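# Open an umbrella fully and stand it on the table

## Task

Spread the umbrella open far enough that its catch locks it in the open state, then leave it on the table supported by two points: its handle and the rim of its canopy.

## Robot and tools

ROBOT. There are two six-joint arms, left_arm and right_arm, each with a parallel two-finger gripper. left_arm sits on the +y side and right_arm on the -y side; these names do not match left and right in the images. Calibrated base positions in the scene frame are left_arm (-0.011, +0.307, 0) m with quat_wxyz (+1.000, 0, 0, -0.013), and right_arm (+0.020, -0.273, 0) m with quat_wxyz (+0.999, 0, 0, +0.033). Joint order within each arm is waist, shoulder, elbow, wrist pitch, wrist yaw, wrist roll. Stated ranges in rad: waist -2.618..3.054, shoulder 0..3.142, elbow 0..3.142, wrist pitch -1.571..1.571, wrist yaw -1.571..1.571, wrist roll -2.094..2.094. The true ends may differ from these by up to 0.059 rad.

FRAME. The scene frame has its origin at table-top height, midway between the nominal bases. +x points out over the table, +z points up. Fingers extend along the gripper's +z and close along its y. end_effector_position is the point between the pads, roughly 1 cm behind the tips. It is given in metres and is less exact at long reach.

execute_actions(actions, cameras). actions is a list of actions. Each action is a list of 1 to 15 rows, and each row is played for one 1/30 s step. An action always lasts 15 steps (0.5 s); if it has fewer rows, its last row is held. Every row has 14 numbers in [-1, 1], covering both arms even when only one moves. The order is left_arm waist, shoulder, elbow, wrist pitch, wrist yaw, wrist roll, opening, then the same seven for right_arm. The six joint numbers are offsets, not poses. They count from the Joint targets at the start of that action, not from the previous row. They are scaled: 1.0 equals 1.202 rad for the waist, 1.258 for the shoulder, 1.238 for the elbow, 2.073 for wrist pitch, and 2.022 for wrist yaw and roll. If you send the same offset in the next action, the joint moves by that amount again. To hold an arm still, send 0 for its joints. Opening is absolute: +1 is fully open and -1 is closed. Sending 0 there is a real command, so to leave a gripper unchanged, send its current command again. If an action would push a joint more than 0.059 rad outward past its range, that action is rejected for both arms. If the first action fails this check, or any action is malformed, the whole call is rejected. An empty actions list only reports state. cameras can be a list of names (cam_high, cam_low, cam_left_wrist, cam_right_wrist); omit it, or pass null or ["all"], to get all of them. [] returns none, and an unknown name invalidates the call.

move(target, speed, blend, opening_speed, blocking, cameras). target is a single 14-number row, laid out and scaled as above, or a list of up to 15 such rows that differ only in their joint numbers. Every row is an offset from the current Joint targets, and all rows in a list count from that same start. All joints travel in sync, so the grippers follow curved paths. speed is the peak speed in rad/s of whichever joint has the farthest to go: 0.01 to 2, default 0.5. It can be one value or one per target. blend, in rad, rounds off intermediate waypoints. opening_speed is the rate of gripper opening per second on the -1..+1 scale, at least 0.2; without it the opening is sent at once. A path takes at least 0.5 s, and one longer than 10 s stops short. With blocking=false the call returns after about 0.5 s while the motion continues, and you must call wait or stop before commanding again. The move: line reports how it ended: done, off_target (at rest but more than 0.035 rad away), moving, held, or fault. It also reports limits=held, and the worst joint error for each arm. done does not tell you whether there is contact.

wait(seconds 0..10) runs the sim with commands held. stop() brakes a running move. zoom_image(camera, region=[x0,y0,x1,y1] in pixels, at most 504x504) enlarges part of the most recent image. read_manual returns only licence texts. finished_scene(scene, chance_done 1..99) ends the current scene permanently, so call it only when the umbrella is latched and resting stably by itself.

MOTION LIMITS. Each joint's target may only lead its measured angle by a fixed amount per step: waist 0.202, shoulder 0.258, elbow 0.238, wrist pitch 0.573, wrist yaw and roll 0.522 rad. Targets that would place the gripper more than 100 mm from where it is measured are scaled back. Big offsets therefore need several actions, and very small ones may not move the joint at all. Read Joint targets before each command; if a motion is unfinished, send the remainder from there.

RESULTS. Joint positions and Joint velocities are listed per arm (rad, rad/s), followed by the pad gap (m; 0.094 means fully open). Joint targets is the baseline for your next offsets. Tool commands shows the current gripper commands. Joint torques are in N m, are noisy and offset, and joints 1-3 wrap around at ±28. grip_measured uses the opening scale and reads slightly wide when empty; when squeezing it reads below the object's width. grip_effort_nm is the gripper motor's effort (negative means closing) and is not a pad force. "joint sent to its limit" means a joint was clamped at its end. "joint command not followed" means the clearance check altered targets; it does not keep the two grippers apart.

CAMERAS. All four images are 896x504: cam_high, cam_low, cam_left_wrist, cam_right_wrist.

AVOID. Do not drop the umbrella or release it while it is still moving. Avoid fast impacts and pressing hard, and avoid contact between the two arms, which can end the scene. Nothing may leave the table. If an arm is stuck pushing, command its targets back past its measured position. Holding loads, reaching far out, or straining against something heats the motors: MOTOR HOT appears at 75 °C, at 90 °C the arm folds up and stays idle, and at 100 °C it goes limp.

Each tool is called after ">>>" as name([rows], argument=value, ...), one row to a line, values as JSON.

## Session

Scene 1 done. Now scene 2.

>>> execute_actions(actions=[])

Scene clock: 0.00 s.
left_arm: end_effector_position=(+0.5959, +0.4043, +0.2207) grip_measured=+1.000 grip_effort_nm=n/a end_effector_quat_wxyz=(+0.654, +0.378, +0.634, -0.163) | right_arm: end_effector_position=(+0.1480, -0.4587, +0.1654) grip_measured=+1.000 grip_effort_nm=n/a end_effector_quat_wxyz=(+0.072, +0.916, +0.386, -0.084)
Joint names: [waist, shoulder, elbow, wrist pitch, wrist yaw, wrist roll]
Joint positions: left_arm=[0.458 2.394 1.981 0.157 1.203 0.533 0.094] | right_arm=[-0.875 1.318 1.218 -1.393 0.208 1.528 0.094]
Joint velocities: left_arm=[0.007 0.002 0.002 0.007 -0.095 -0.007 0] | right_arm=[-0.002 -0.002 0.012 0.007 -0.037 0.037 0]
Joint torques (N m): no reading
Motor temperatures (°C): left_arm=[34 37 40 35 32 31 31] | right_arm=[34 33 33 33 33 34 34]
Heat: left arm: 40 °C; right arm: 34 °C.
Joint targets: left_arm=[0.458 2.391 1.986 0.144 1.208 0.531] | right_arm=[-0.875 1.313 1.224 -1.399 0.218 1.527]
Tool commands: left_gripper/opening=+1.0 right_gripper/opening=+1.0

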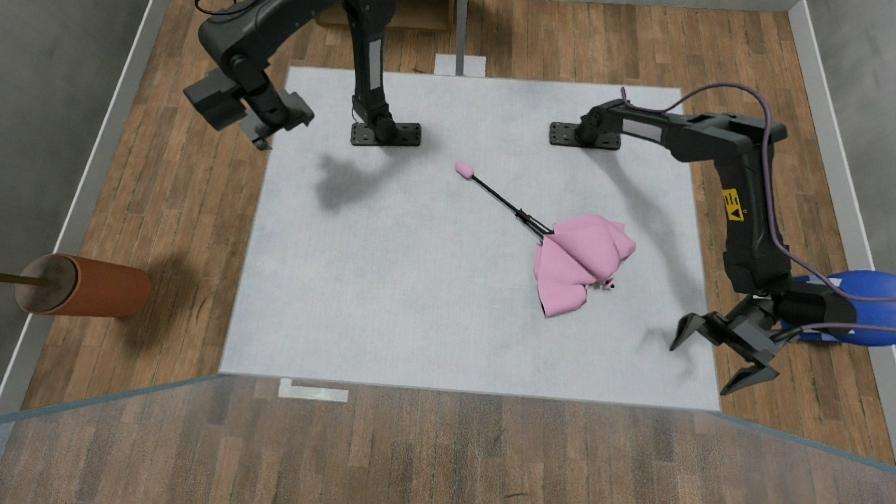

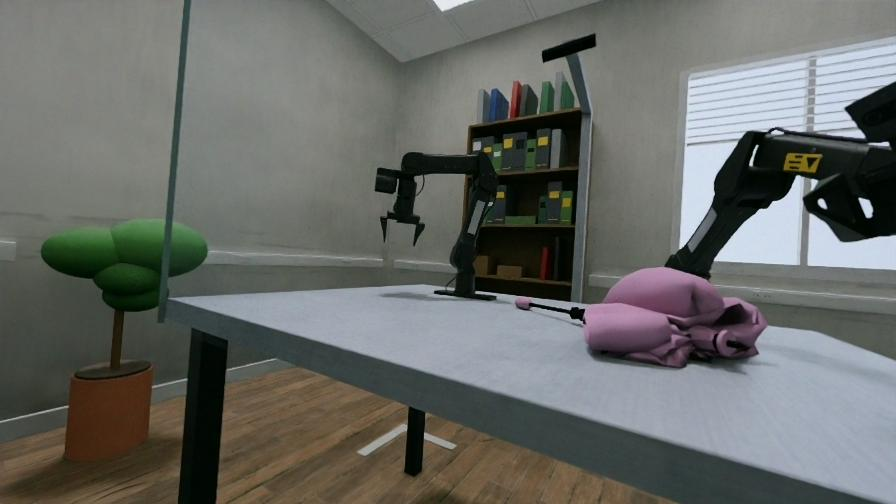

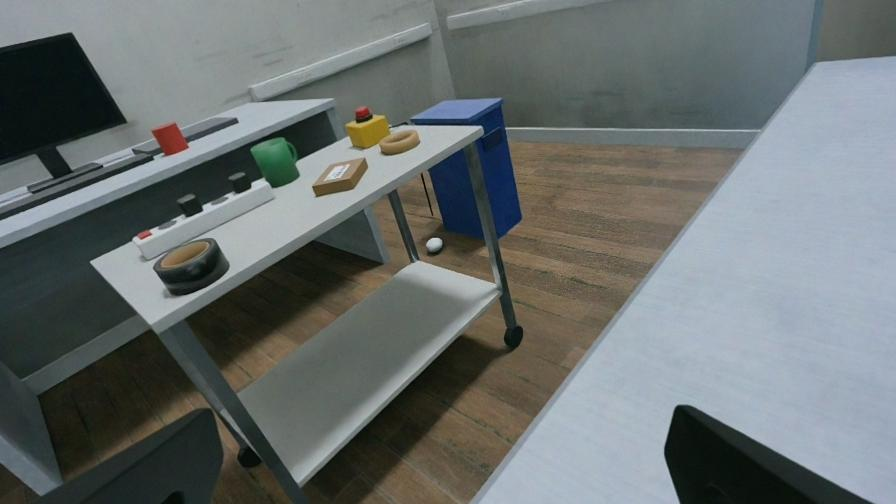

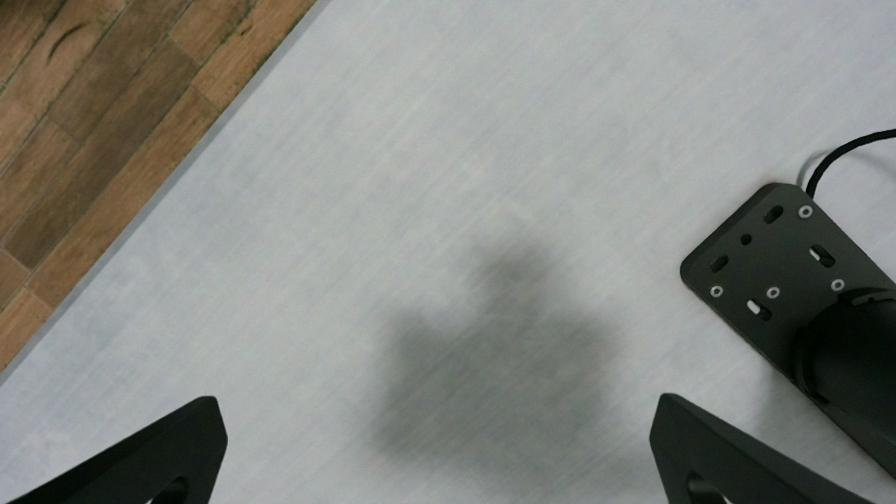

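>>> zoom_image(camera="cam_high", region=[420, 120, 680, 340])

>>> zoom_image(camera="cam_low", region=[480, 230, 800, 400])

Scaled by 1.938 from the camera's 896x504 image, which has a finer 1280x720 frame.

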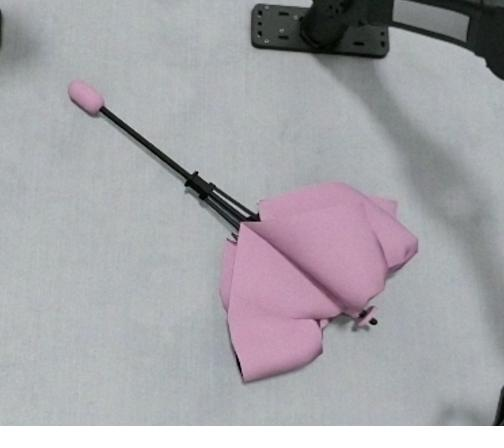

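Scaled by 1.575 from the camera's 896x504 image, which has a finer 1280x720 frame.

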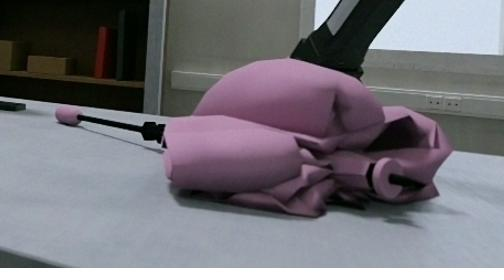

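>>> move(target=[-0.6306,-0.9467,-0.6349,-0.0695,-0.5974,-0.2626,1,0.8943,-0.2631,-0.4596,0.2701,-0.0257,-0.5737,1], speed=0.9, cameras=["cam_high"])

>>> move(target=[0,0,0,0,0,0,1,0.8586,0,0,0,0,0,1], speed=0.7)

Scene clock: 13.07 s.
left_arm: end_effector_position=(+0.3850, +0.1743, +0.4368) grip_measured=+1.000 grip_effort_nm=-0.012 end_effector_quat_wxyz=(+0.709, +0.116, +0.686, -0.115) | right_arm: end_effector_position=(+0.2418, -0.2440, +0.0918) grip_measured=+1.000 grip_effort_nm=-0.061 end_effector_quat_wxyz=(+0.209, +0.074, +0.975, -0.018)
Joint names: [waist, shoulder, elbow, wrist pitch, wrist yaw, wrist roll]
Joint positions: left_arm=[-0.296 1.203 1.219 0.016 0.007 0.007 0.094] | right_arm=[0.195 0.998 0.673 -0.857 0.17 0.378 0.094]
Joint velocities: left_arm=[-0.007 -0.012 -0.007 -0.022 -0.022 -0.022 0] | right_arm=[-0.007 -0.002 -0.017 0.022 -0.007 0.022 0]
Joint torques (N m): left_arm=[-0.36 -3.74 6.3 2.19 -0.08 -0.01] | right_arm=[0.53 -2.71 5.42 1.17 0.07 -0.09]
Motor temperatures (°C): left_arm=[34 41 41 37 32 31 31] | right_arm=[34 33 34 33 33 34 34]
Heat: left arm: 41 °C; right arm: 34 °C.
Joint targets: left_arm=[-0.300 1.200 1.200 0.000 0.000 0.000] | right_arm=[0.200 0.982 0.655 -0.839 0.167 0.368]
move: done
Images, in order (width x height): cam_high 896x504.

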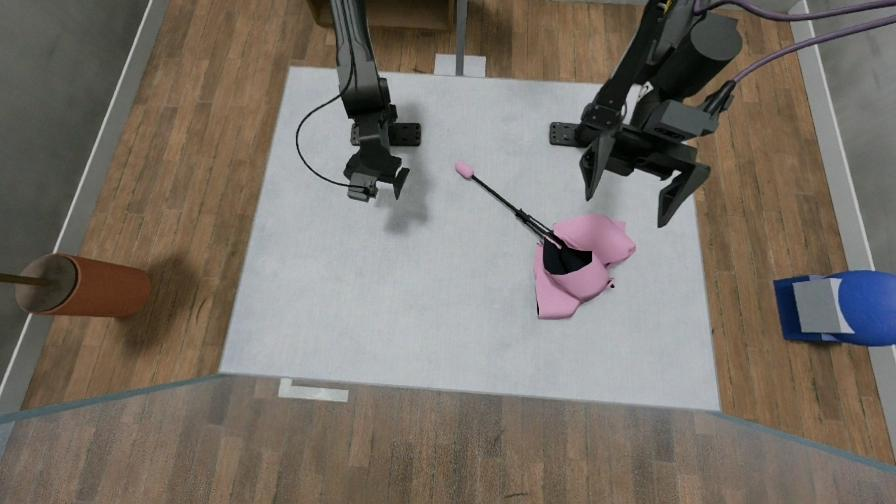

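Scene clock: 14.97 s.
left_arm: end_effector_position=(+0.3850, +0.1745, +0.4367) grip_measured=+1.000 grip_effort_nm=-0.007 end_effector_quat_wxyz=(+0.709, +0.116, +0.686, -0.115) | right_arm: end_effector_position=(+0.1086, -0.0674, +0.0919) grip_measured=+1.000 grip_effort_nm=-0.051 end_effector_quat_wxyz=(+0.191, -0.418, +0.884, +0.089)
Joint names: [waist, shoulder, elbow, wrist pitch, wrist yaw, wrist roll]
Joint positions: left_arm=[-0.296 1.203 1.219 0.016 0.006 0.007 0.094] | right_arm=[1.227 0.998 0.673 -0.854 0.167 0.377 0.094]
Joint velocities: left_arm=[0.002 0.007 -0.012 0.081 0.022 -0.022 0] | right_arm=[0.022 -0.027 -0.007 0.007 0.037 -0.007 0]
Joint torques (N m): left_arm=[-0.38 -3.77 6.27 2.19 -0.08 -0.03] | right_arm=[0.54 -2.7 5.44 1.16 0.1 -0.09]
Motor temperatures (°C): left_arm=[34 40 41 37 32 31 31] | right_arm=[34 33 34 33 33 34 34]
Heat: left arm: 41 °C; right arm: 34 °C.
Joint targets: left_arm=[-0.300 1.200 1.200 0.000 0.000 0.000] | right_arm=[1.232 0.982 0.655 -0.839 0.167 0.368]
move: done

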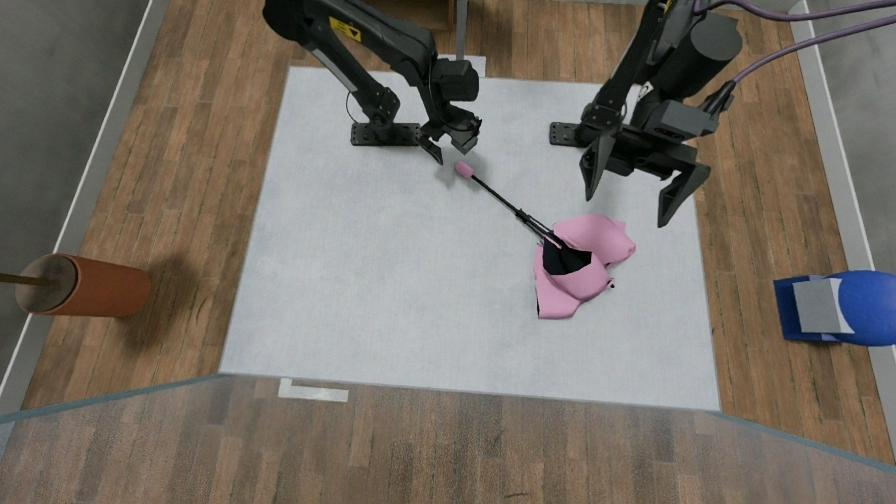

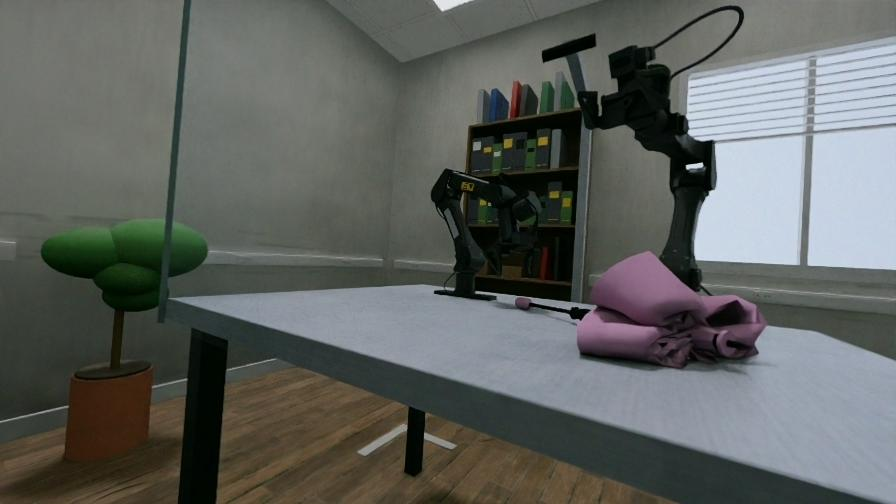

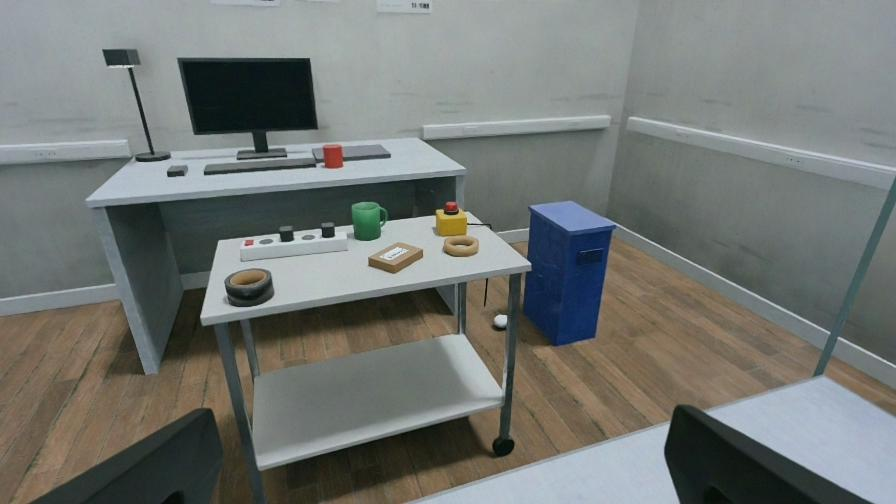

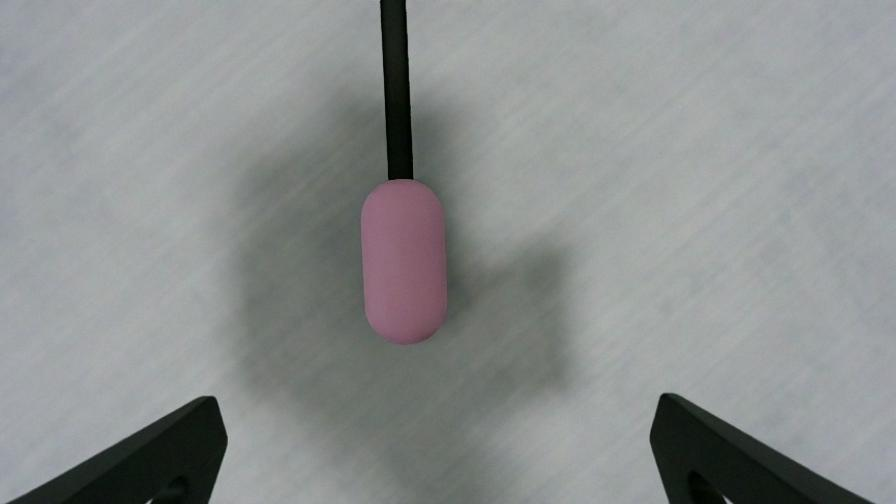

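>>> execute_actions(actions=[], cameras=["cam_high","cam_right_wrist"])

Scene clock: 28.17 s.
left_arm: end_effector_position=(+0.3851, +0.1745, +0.4367) grip_measured=+1.000 grip_effort_nm=-0.007 end_effector_quat_wxyz=(+0.709, +0.116, +0.686, -0.115) | right_arm: end_effector_position=(+0.1086, -0.0674, +0.0919) grip_measured=+1.000 grip_effort_nm=-0.061 end_effector_quat_wxyz=(+0.191, -0.418, +0.884, +0.089)
Joint names: [waist, shoulder, elbow, wrist pitch, wrist yaw, wrist roll]
Joint positions: left_arm=[-0.296 1.203 1.219 0.016 0.006 0.007 0.094] | right_arm=[1.227 0.998 0.673 -0.854 0.167 0.377 0.094]
Joint velocities: left_arm=[-0.007 -0.002 0.002 -0.066 -0.051 0.037 0] | right_arm=[-0.022 -0.017 0.007 -0.007 0.007 0.022 0]
Joint torques (N m): left_arm=[-0.34 -3.77 6.28 2.19 -0.08 -0.03] | right_arm=[0.55 -2.74 5.42 1.17 0.11 -0.08]
Motor temperatures (°C): left_arm=[34 39 42 40 32 31 31] | right_arm=[34 33 34 34 33 34 34]
Heat: left arm: 42 °C; right arm: 34 °C.
Joint targets: left_arm=[-0.300 1.200 1.200 0.000 0.000 0.000] | right_arm=[1.232 0.982 0.655 -0.839 0.167 0.368]
Tool commands: left_gripper/opening=+1.0 right_gripper/opening=+1.0
Images, in order (width x height): cam_high 896x504, cam_right_wrist 896x504.

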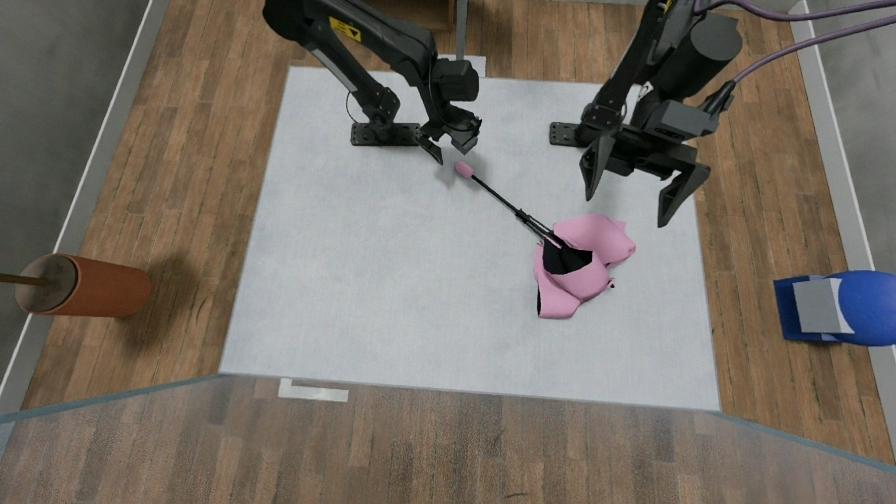

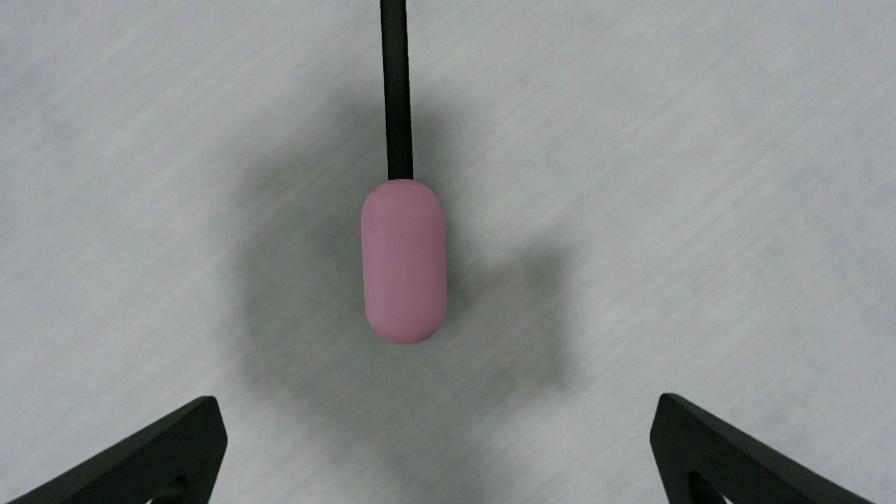

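>>> move(target=[0,0,0,0,0,0,1,0.0216,0.0747,-0.0622,0.0888,0,-0.0025,1], speed=0.3, cameras=["cam_right_wrist"])

Scene clock: 47.70 s.
left_arm: end_effector_position=(+0.3851, +0.1745, +0.4366) grip_measured=+1.000 grip_effort_nm=-0.002 end_effector_quat_wxyz=(+0.709, +0.116, +0.686, -0.115) | right_arm: end_effector_position=(+0.1077, -0.0482, +0.0671) grip_measured=+1.000 grip_effort_nm=-0.056 end_effector_quat_wxyz=(+0.199, -0.428, +0.875, +0.102)
Joint names: [waist, shoulder, elbow, wrist pitch, wrist yaw, wrist roll]
Joint positions: left_arm=[-0.296 1.203 1.219 0.015 0.006 0.007 0.094] | right_arm=[1.252 1.072 0.596 -0.673 0.167 0.373 0.094]
Joint velocities: left_arm=[-0.007 0.002 0.002 -0.051 0.007 -0.037 0] | right_arm=[0.002 -0.002 -0.007 -0.037 -0.037 0.022 0]
Joint torques (N m): left_arm=[-0.35 -3.75 6.28 2.19 -0.07 -0.03] | right_arm=[0.55 -1.63 5.41 1.23 0.1 -0.09]
Motor temperatures (°C): left_arm=[34 38 42 42 32 31 31] | right_arm=[34 33 34 35 33 34 34]
Heat: left arm: 42 °C; right arm: 35 °C.
Joint targets: left_arm=[-0.300 1.200 1.200 0.000 0.000 0.000] | right_arm=[1.258 1.076 0.578 -0.655 0.167 0.363]
move: done
Images, in order (width x height): cam_right_wrist 896x504.

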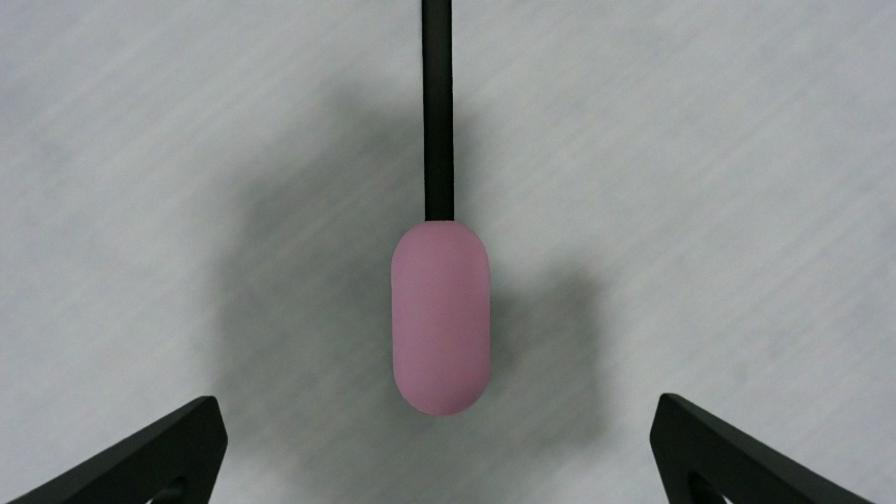

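>>> move(target=[0,0,0,0,0,0,1,-0.0300,0.1526,-0.0775,0.1341,-0.0069,-0.0193,1], speed=0.2, cameras=["cam_right_wrist"])

Scene clock: 64.17 s.
left_arm: end_effector_position=(+0.3851, +0.1745, +0.4366) grip_measured=+1.000 grip_effort_nm=-0.007 end_effector_quat_wxyz=(+0.709, +0.116, +0.686, -0.115) | right_arm: end_effector_position=(+0.1168, -0.0331, +0.0191) grip_measured=+1.000 grip_effort_nm=-0.061 end_effector_quat_wxyz=(+0.198, -0.436, +0.873, +0.095)
Joint names: [waist, shoulder, elbow, wrist pitch, wrist yaw, wrist roll]
Joint positions: left_arm=[-0.296 1.203 1.219 0.015 0.006 0.007 0.094] | right_arm=[1.228 1.261 0.499 -0.395 0.16 0.334 0.094]
Joint velocities: left_arm=[0.002 -0.007 -0.017 0.022 0.007 0.007 0] | right_arm=[-0.012 -0.002 0.002 0.007 -0.037 -0.037 0]
Joint torques (N m): left_arm=[-0.36 -3.74 6.3 2.19 -0.08 -0.02] | right_arm=[-0.57 -2.36 4.89 1.23 0.02 -0.09]
Motor temperatures (°C): left_arm=[34 37 42 43 32 31 31] | right_arm=[34 33 34 35 33 34 34]
Heat: left arm: 43 °C; right arm: 35 °C.
Joint targets: left_arm=[-0.300 1.200 1.200 0.000 0.000 0.000] | right_arm=[1.222 1.268 0.483 -0.377 0.153 0.323]
move: done
Images, in order (width x height): cam_right_wrist 896x504.

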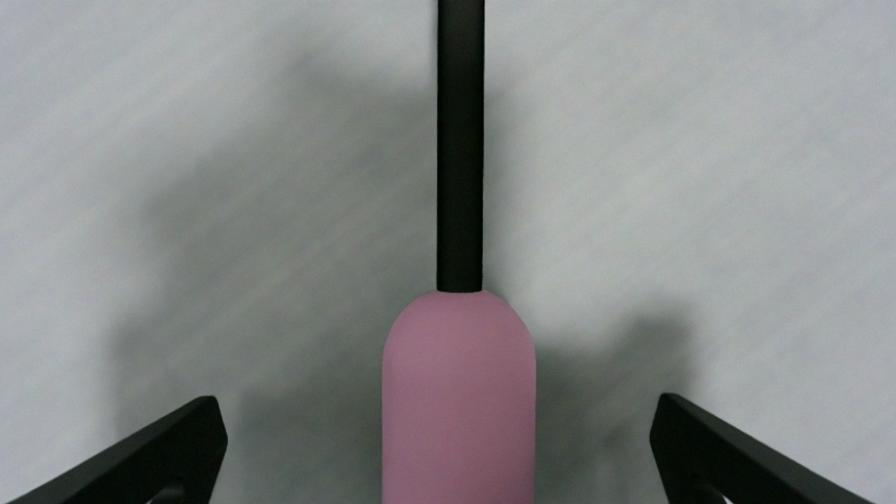

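>>> move(target=[0,0,0,0,0,0,1,-0.0125,0,0,0,0,0,1], speed=0.2, cameras=["cam_right_wrist"])

>>> move(target=[0,0,0,0,0,0,1,0,0,0,0,0,0,-0.6], speed=0.2, opening_speed=0.5, cameras=["cam_high","cam_right_wrist"])

Scene clock: 68.50 s.
left_arm: end_effector_position=(+0.3851, +0.1745, +0.4366) grip_measured=+1.000 grip_effort_nm=-0.007 end_effector_quat_wxyz=(+0.709, +0.116, +0.686, -0.115) | right_arm: end_effector_position=(+0.1204, -0.0344, +0.0191) grip_measured=+1.000 grip_effort_nm=-0.066 end_effector_quat_wxyz=(+0.198, -0.429, +0.876, +0.094)
Joint names: [waist, shoulder, elbow, wrist pitch, wrist yaw, wrist roll]
Joint positions: left_arm=[-0.296 1.203 1.219 0.015 0.006 0.007 0.094] | right_arm=[1.212 1.261 0.499 -0.394 0.159 0.334 0.094]
Joint velocities: left_arm=[0.012 0.007 -0.012 -0.051 -0.11 -0.051 0] | right_arm=[0.002 0.012 -0.012 0.007 -0.037 -0.037 0]
Joint torques (N m): left_arm=[-0.36 -3.74 6.3 2.2 -0.07 -0.03] | right_arm=[-0.58 -2.37 4.92 1.21 0.04 -0.1]
Motor temperatures (°C): left_arm=[34 37 42 44 32 31 31] | right_arm=[34 33 34 35 33 34 34]
Heat: left arm: 44 °C; right arm: 35 °C.
Joint targets: left_arm=[-0.300 1.200 1.200 0.000 0.000 0.000] | right_arm=[1.207 1.268 0.483 -0.377 0.152 0.324]
move: done
Images, in order (width x height): cam_right_wrist 896x504.

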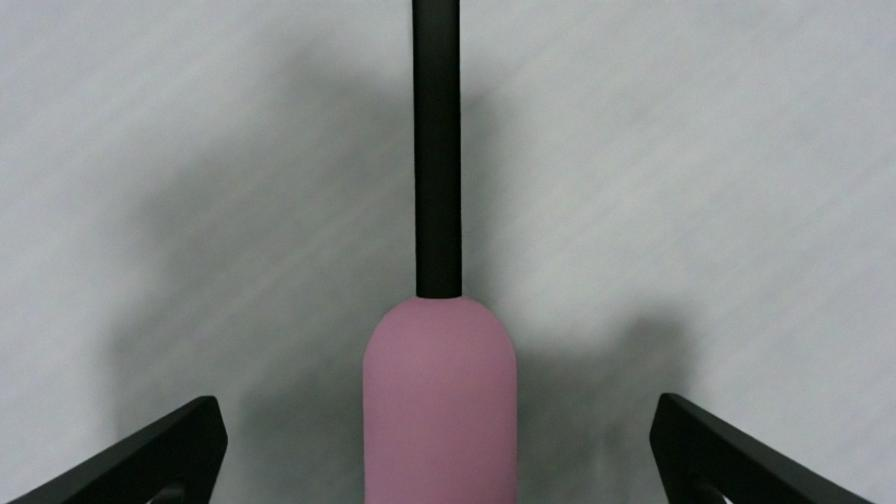

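Scene clock: 71.90 s.
left_arm: end_effector_position=(+0.3851, +0.1745, +0.4366) grip_measured=+1.000 grip_effort_nm=-0.007 end_effector_quat_wxyz=(+0.709, +0.116, +0.686, -0.115) | right_arm: end_effector_position=(+0.1204, -0.0343, +0.0191) grip_measured=-0.376 grip_effort_nm=-1.067 end_effector_quat_wxyz=(+0.199, -0.430, +0.875, +0.094)
Joint names: [waist, shoulder, elbow, wrist pitch, wrist yaw, wrist roll]
Joint positions: left_arm=[-0.296 1.203 1.219 0.015 0.006 0.007 0.094] | right_arm=[1.212 1.261 0.499 -0.394 0.159 0.331 0.029]
Joint velocities: left_arm=[-0.012 0.002 0.002 0.022 0.066 0.051 0] | right_arm=[0.002 0.002 -0.007 -0.007 -0.007 -0.007 0]
Joint torques (N m): left_arm=[-0.36 -3.77 6.3 2.19 -0.07 -0.02] | right_arm=[-0.55 -2.35 4.92 1.2 0.04 -0.06]
Motor temperatures (°C): left_arm=[34 37 42 44 32 31 31] | right_arm=[34 33 34 35 33 34 34]
Heat: left arm: 44 °C; right arm: 35 °C.
Joint targets: left_arm=[-0.300 1.200 1.200 0.000 0.000 0.000] | right_arm=[1.207 1.268 0.483 -0.377 0.152 0.323]
move: done
Images, in order (width x height): cam_high 896x504, cam_right_wrist 896x504.

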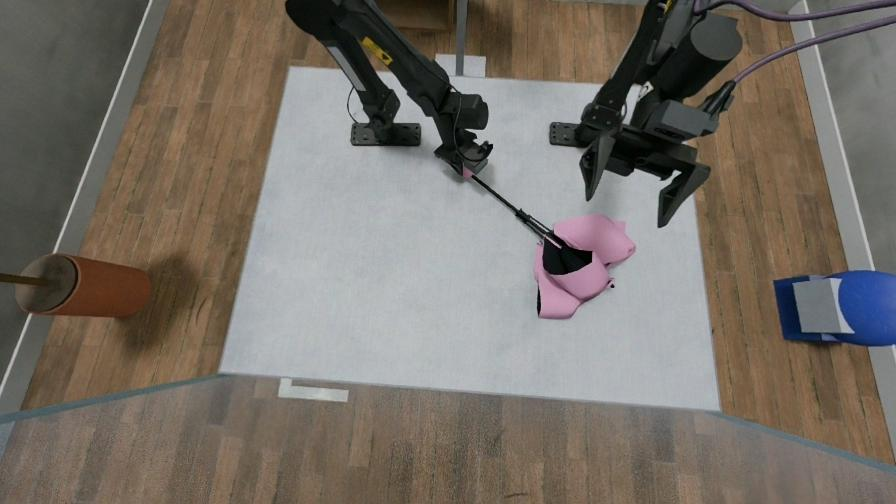

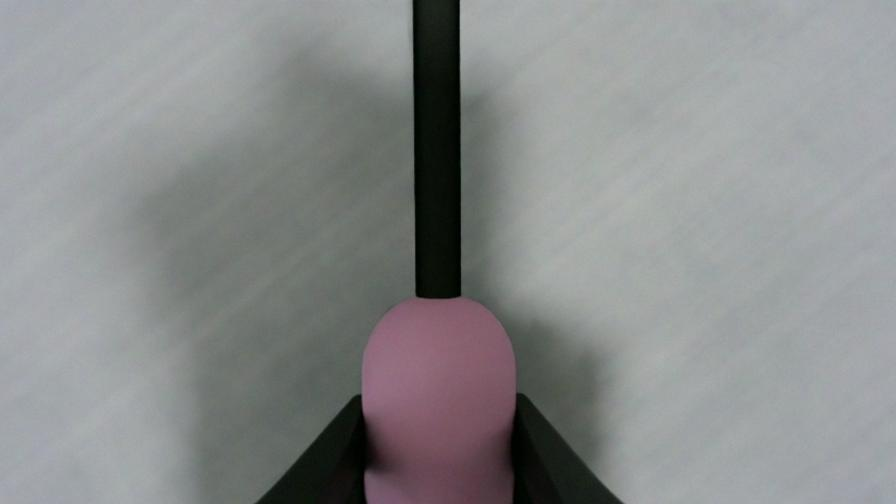

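>>> move([
  [0,0,0,0,0,0,1,-0.0308,0.0246,0.3021,-0.2287,-0.0287,-0.0084,-0.6],
  [0,0,0,0,0,0,1,-0.0740,0.1542,0.6575,-0.4332,-0.0569,-0.0198,-0.6],
], speed=0.25, blend=[0.05,0], cameras=["cam_high","cam_low","cam_right_wrist","cam_left_wrist"])

Scene clock: 95.73 s.
left_arm: end_effector_position=(+0.3851, +0.1745, +0.4366) grip_measured=+1.000 grip_effort_nm=-0.007 end_effector_quat_wxyz=(+0.709, +0.116, +0.686, -0.115) | right_arm: end_effector_position=(+0.1275, -0.0221, +0.1466) grip_measured=-0.377 grip_effort_nm=-1.057 end_effector_quat_wxyz=(+0.062, -0.434, +0.898, +0.028)
Joint names: [waist, shoulder, elbow, wrist pitch, wrist yaw, wrist roll]
Joint positions: left_arm=[-0.296 1.203 1.219 0.015 0.006 0.007 0.094] | right_arm=[1.124 1.453 1.26 -1.248 0.042 0.288 0.029]
Joint velocities: left_arm=[-0.017 0.007 -0.002 0.051 -0.022 0.007 0] | right_arm=[0.002 -0.002 -0.007 0.037 -0.037 0.095 0]
Joint torques (N m): left_arm=[-0.36 -3.74 6.27 2.2 -0.08 -0.03] | right_arm=[-0.65 -3.93 9.73 0.35 -0.01 -0.02]
Motor temperatures (°C): left_arm=[34 37 42 45 32 31 31] | right_arm=[34 33 34 35 33 34 35]
Heat: left arm: 45 °C; right arm: 35 °C.
Joint targets: left_arm=[-0.300 1.200 1.200 0.000 0.000 0.000] | right_arm=[1.118 1.462 1.296 -1.275 0.038 0.283]
move: off_target (right_arm); right_arm: the elbow is farthest, 0.037 rad from its target

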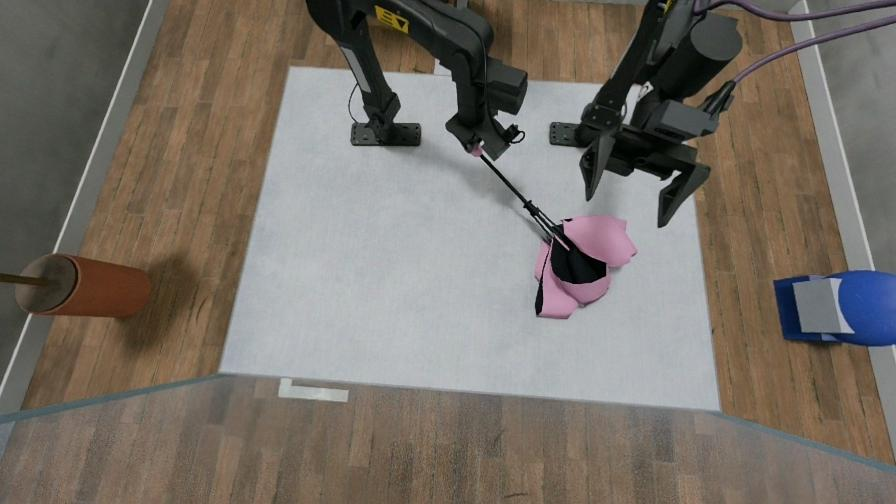

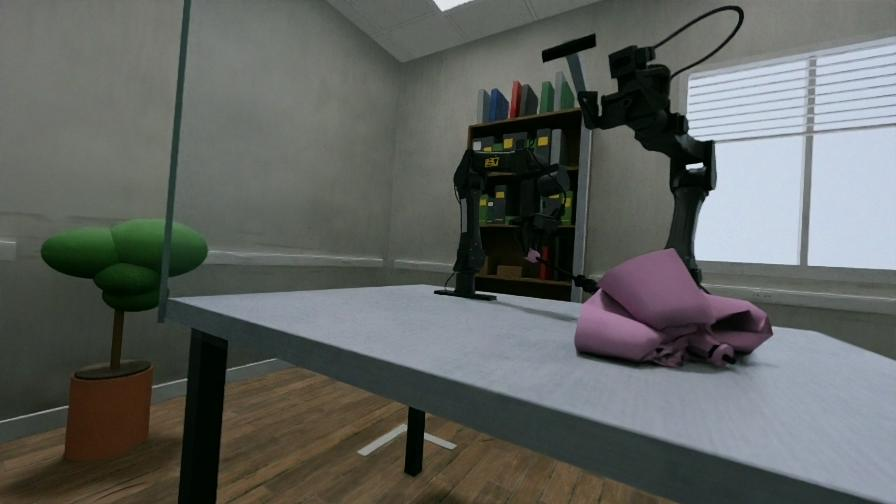

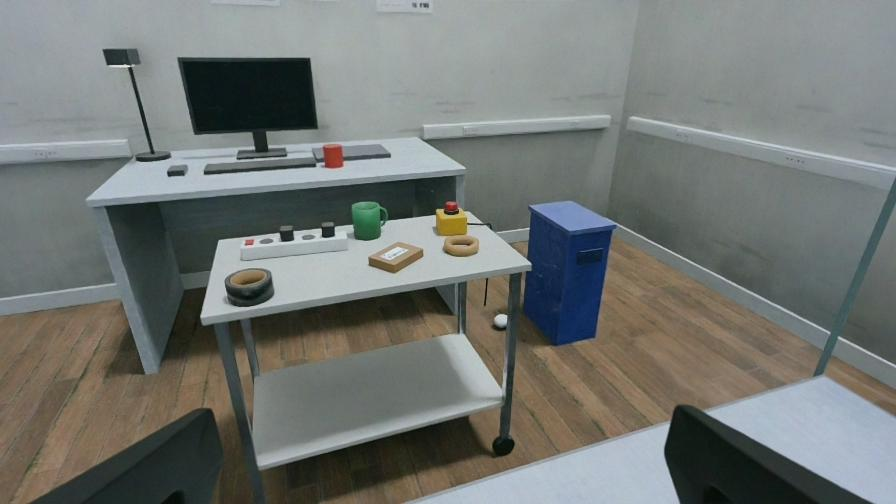

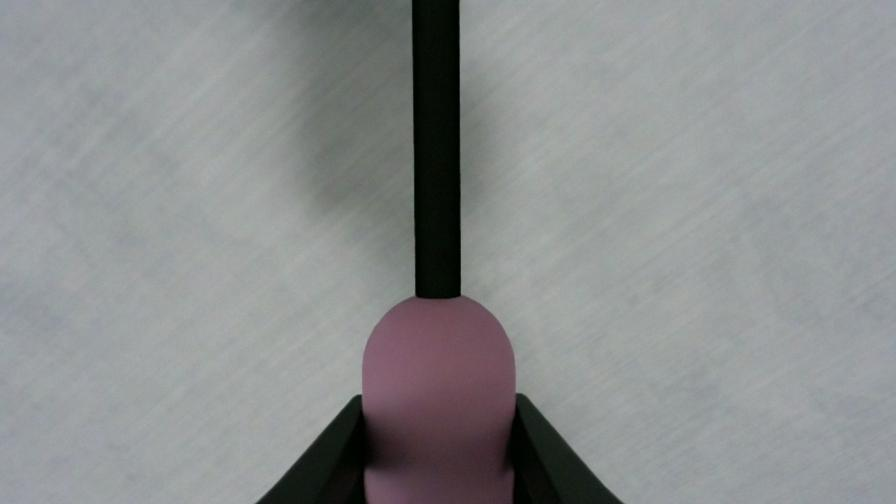

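>>> zoom_image(camera="cam_high", region=[440, 130, 680, 330])

>>> zoom_image(camera="cam_high", region=[490, 170, 600, 270])

Scaled by 2.100 from the camera's 896x504 image, which has a finer 1280x720 frame.

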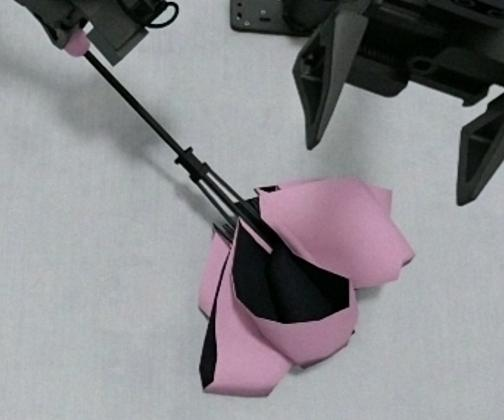

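Scaled by 4.582 from the camera's 896x504 image, which has a finer 1280x720 frame.

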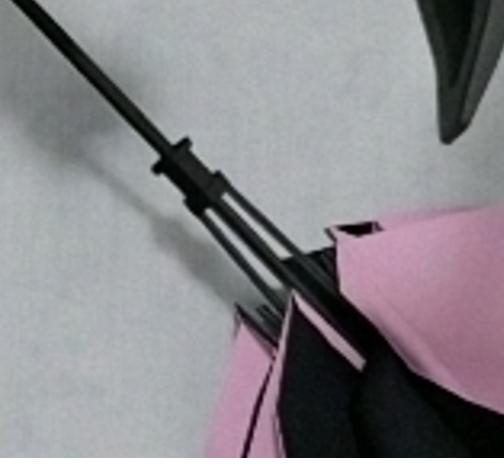

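>>> zoom_image(camera="cam_high", region=[518, 192, 568, 242])

Scaled by 10.080 from the camera's 896x504 image, which has a finer 1280x720 frame.

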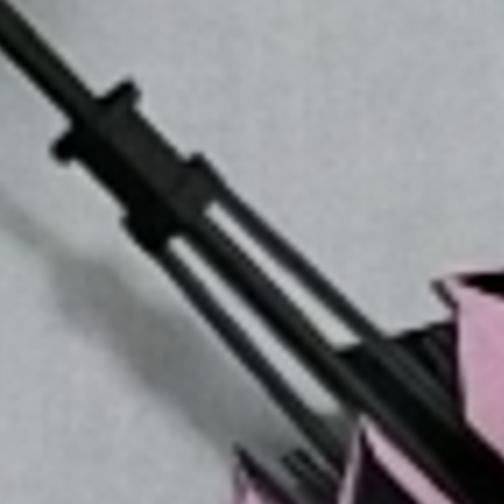

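>>> move(target=[0,0,0,0,0,0,1,-0.2246,-0.2734,-0.2027,-0.0434,0.004,0.0262,-0.6], speed=0.13, cameras=["cam_high","cam_low","cam_right_wrist"])

Scene clock: 110.27 s.
left_arm: end_effector_position=(+0.3851, +0.1745, +0.4366) grip_measured=+1.000 grip_effort_nm=-0.012 end_effector_quat_wxyz=(+0.709, +0.116, +0.686, -0.115) | right_arm: end_effector_position=(+0.1387, -0.1227, +0.1528) grip_measured=-0.377 grip_effort_nm=-1.062 end_effector_quat_wxyz=(+0.062, -0.301, +0.951, +0.028)
Joint names: [waist, shoulder, elbow, wrist pitch, wrist yaw, wrist roll]
Joint positions: left_arm=[-0.296 1.203 1.219 0.015 0.006 0.007 0.094] | right_arm=[0.857 1.138 1.06 -1.358 0.026 0.308 0.029]
Joint velocities: left_arm=[-0.012 -0.007 -0.022 -0.081 -0.022 -0.037 0] | right_arm=[-0.017 0.007 0.022 -0.007 -0.007 0.051 0]
Joint torques (N m): left_arm=[-0.35 -3.74 6.3 2.19 -0.07 -0.03] | right_arm=[-0.84 -3.64 5.23 0.54 0.23 0.29]
Motor temperatures (°C): left_arm=[34 37 42 45 32 31 31] | right_arm=[34 33 34 34 33 34 35]
Heat: left arm: 45 °C; right arm: 35 °C.
Joint targets: left_arm=[-0.300 1.200 1.200 0.000 0.000 0.000] | right_arm=[0.848 1.118 1.046 -1.365 0.046 0.336]
move: done
Images, in order (width x height): cam_high 896x504, cam_low 896x504, cam_right_wrist 896x504.

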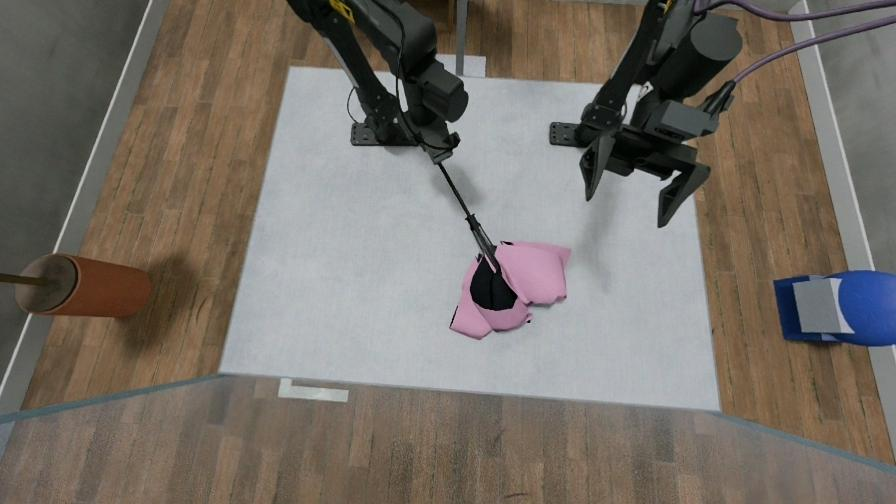

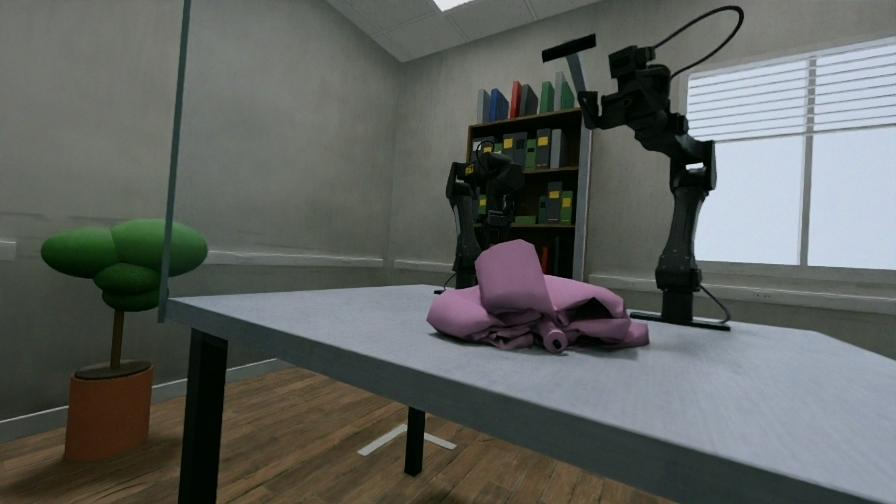

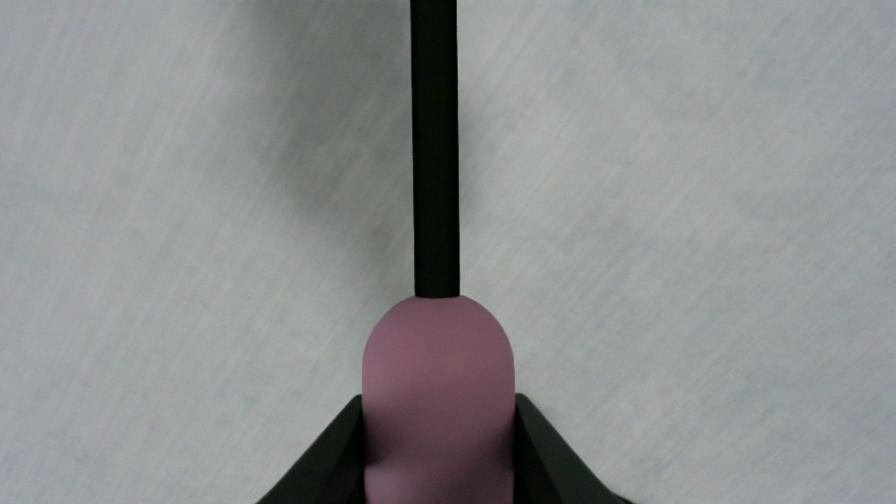

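>>> zoom_image(camera="cam_high", region=[440, 180, 540, 280])

>>> zoom_image(camera="cam_high", region=[455, 205, 505, 255])

Scaled by 5.040 from the camera's 896x504 image, which has a finer 1280x720 frame.

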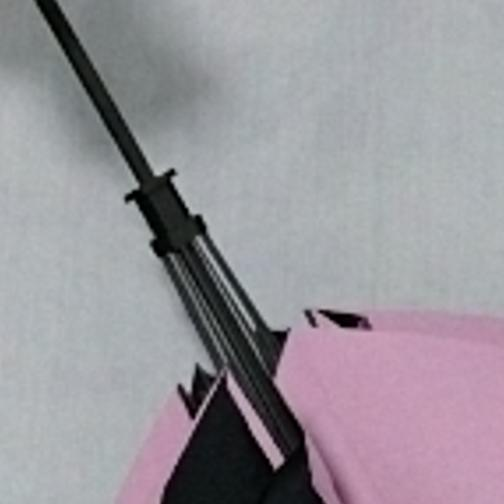

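Scaled by 10.080 from the camera's 896x504 image, which has a finer 1280x720 frame.

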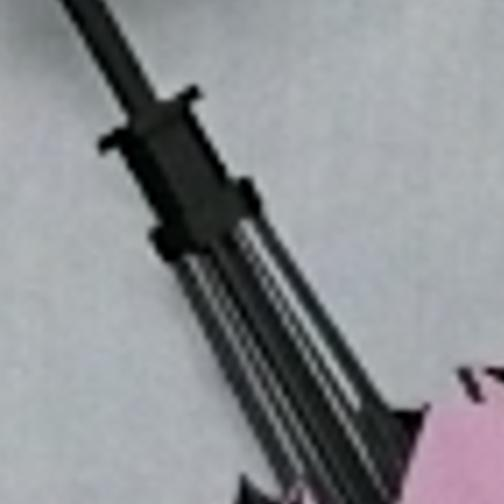

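>>> move([
  [-0.5824,0,-0.3231,0.0965,-0.3956,-0.7418,1,0,0,0,0,0,0,-0.6],
  [-0.8627,0.2901,-0.5048,0.1688,-0.5242,-0.9644,1,0,0,0,0,0,0,-0.6],
], speed=[0.8,0.4], blend=[0.1,0], cameras=["cam_high","cam_left_wrist"])

Scene clock: 127.67 s.
left_arm: end_effector_position=(+0.2110, +0.0105, +0.1240) grip_measured=+1.000 grip_effort_nm=-0.012 end_effector_quat_wxyz=(+0.406, -0.444, +0.668, -0.438) | right_arm: end_effector_position=(+0.1387, -0.1228, +0.1527) grip_measured=-0.377 grip_effort_nm=-1.062 end_effector_quat_wxyz=(+0.062, -0.300, +0.951, +0.028)
Joint names: [waist, shoulder, elbow, wrist pitch, wrist yaw, wrist roll]
Joint positions: left_arm=[-1.333 1.554 0.589 0.359 -1.042 -1.95 0.094] | right_arm=[0.857 1.138 1.06 -1.358 0.026 0.31 0.029]
Joint velocities: left_arm=[0.007 0.002 -0.017 0.022 -0.022 0.007 0] | right_arm=[-0.022 -0.012 -0.007 -0.007 0.007 -0.022 0]
Joint torques (N m): left_arm=[-0.32 -4.22 4.92 1.74 -0.51 0.05] | right_arm=[-0.83 -3.63 5.27 0.53 0.23 0.29]
Motor temperatures (°C): left_arm=[34 37 41 46 32 31 31] | right_arm=[34 33 34 34 33 34 36]
Heat: left arm: 46 °C; right arm: 36 °C.
Joint targets: left_arm=[-1.338 1.565 0.575 0.350 -1.060 -1.950] | right_arm=[0.848 1.118 1.046 -1.365 0.046 0.336]
move: done
Images, in order (width x height): cam_high 896x504, cam_left_wrist 896x504.

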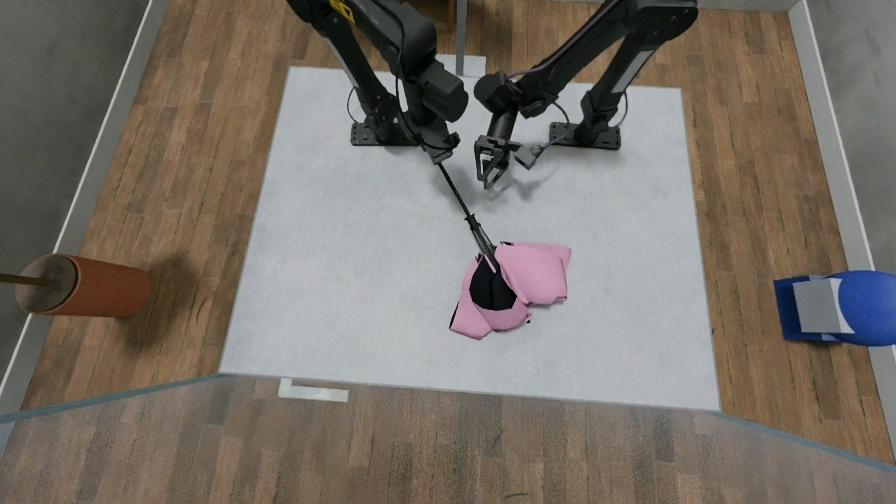

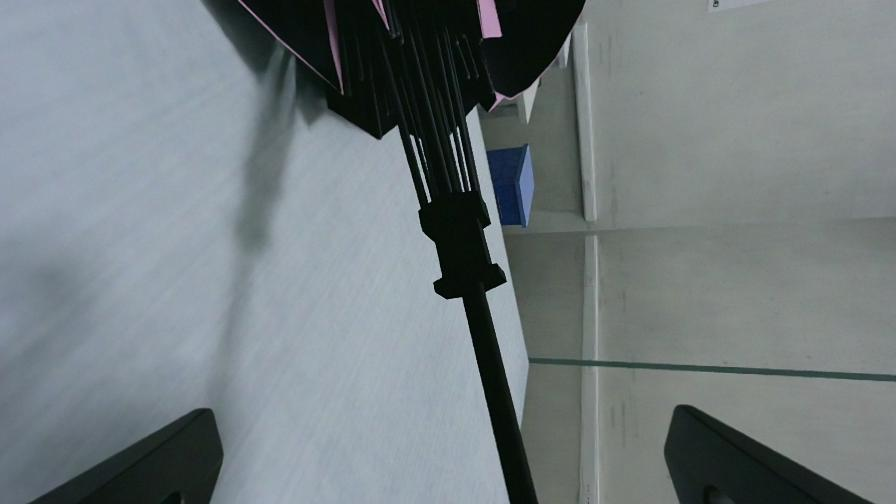

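>>> zoom_image(camera="cam_left_wrist", region=[330, 80, 580, 330])

Scaled by 2.016 from the camera's 896x504 image, which has a finer 1280x720 frame.

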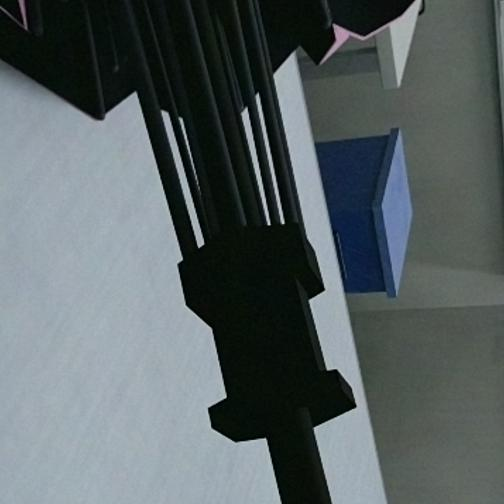

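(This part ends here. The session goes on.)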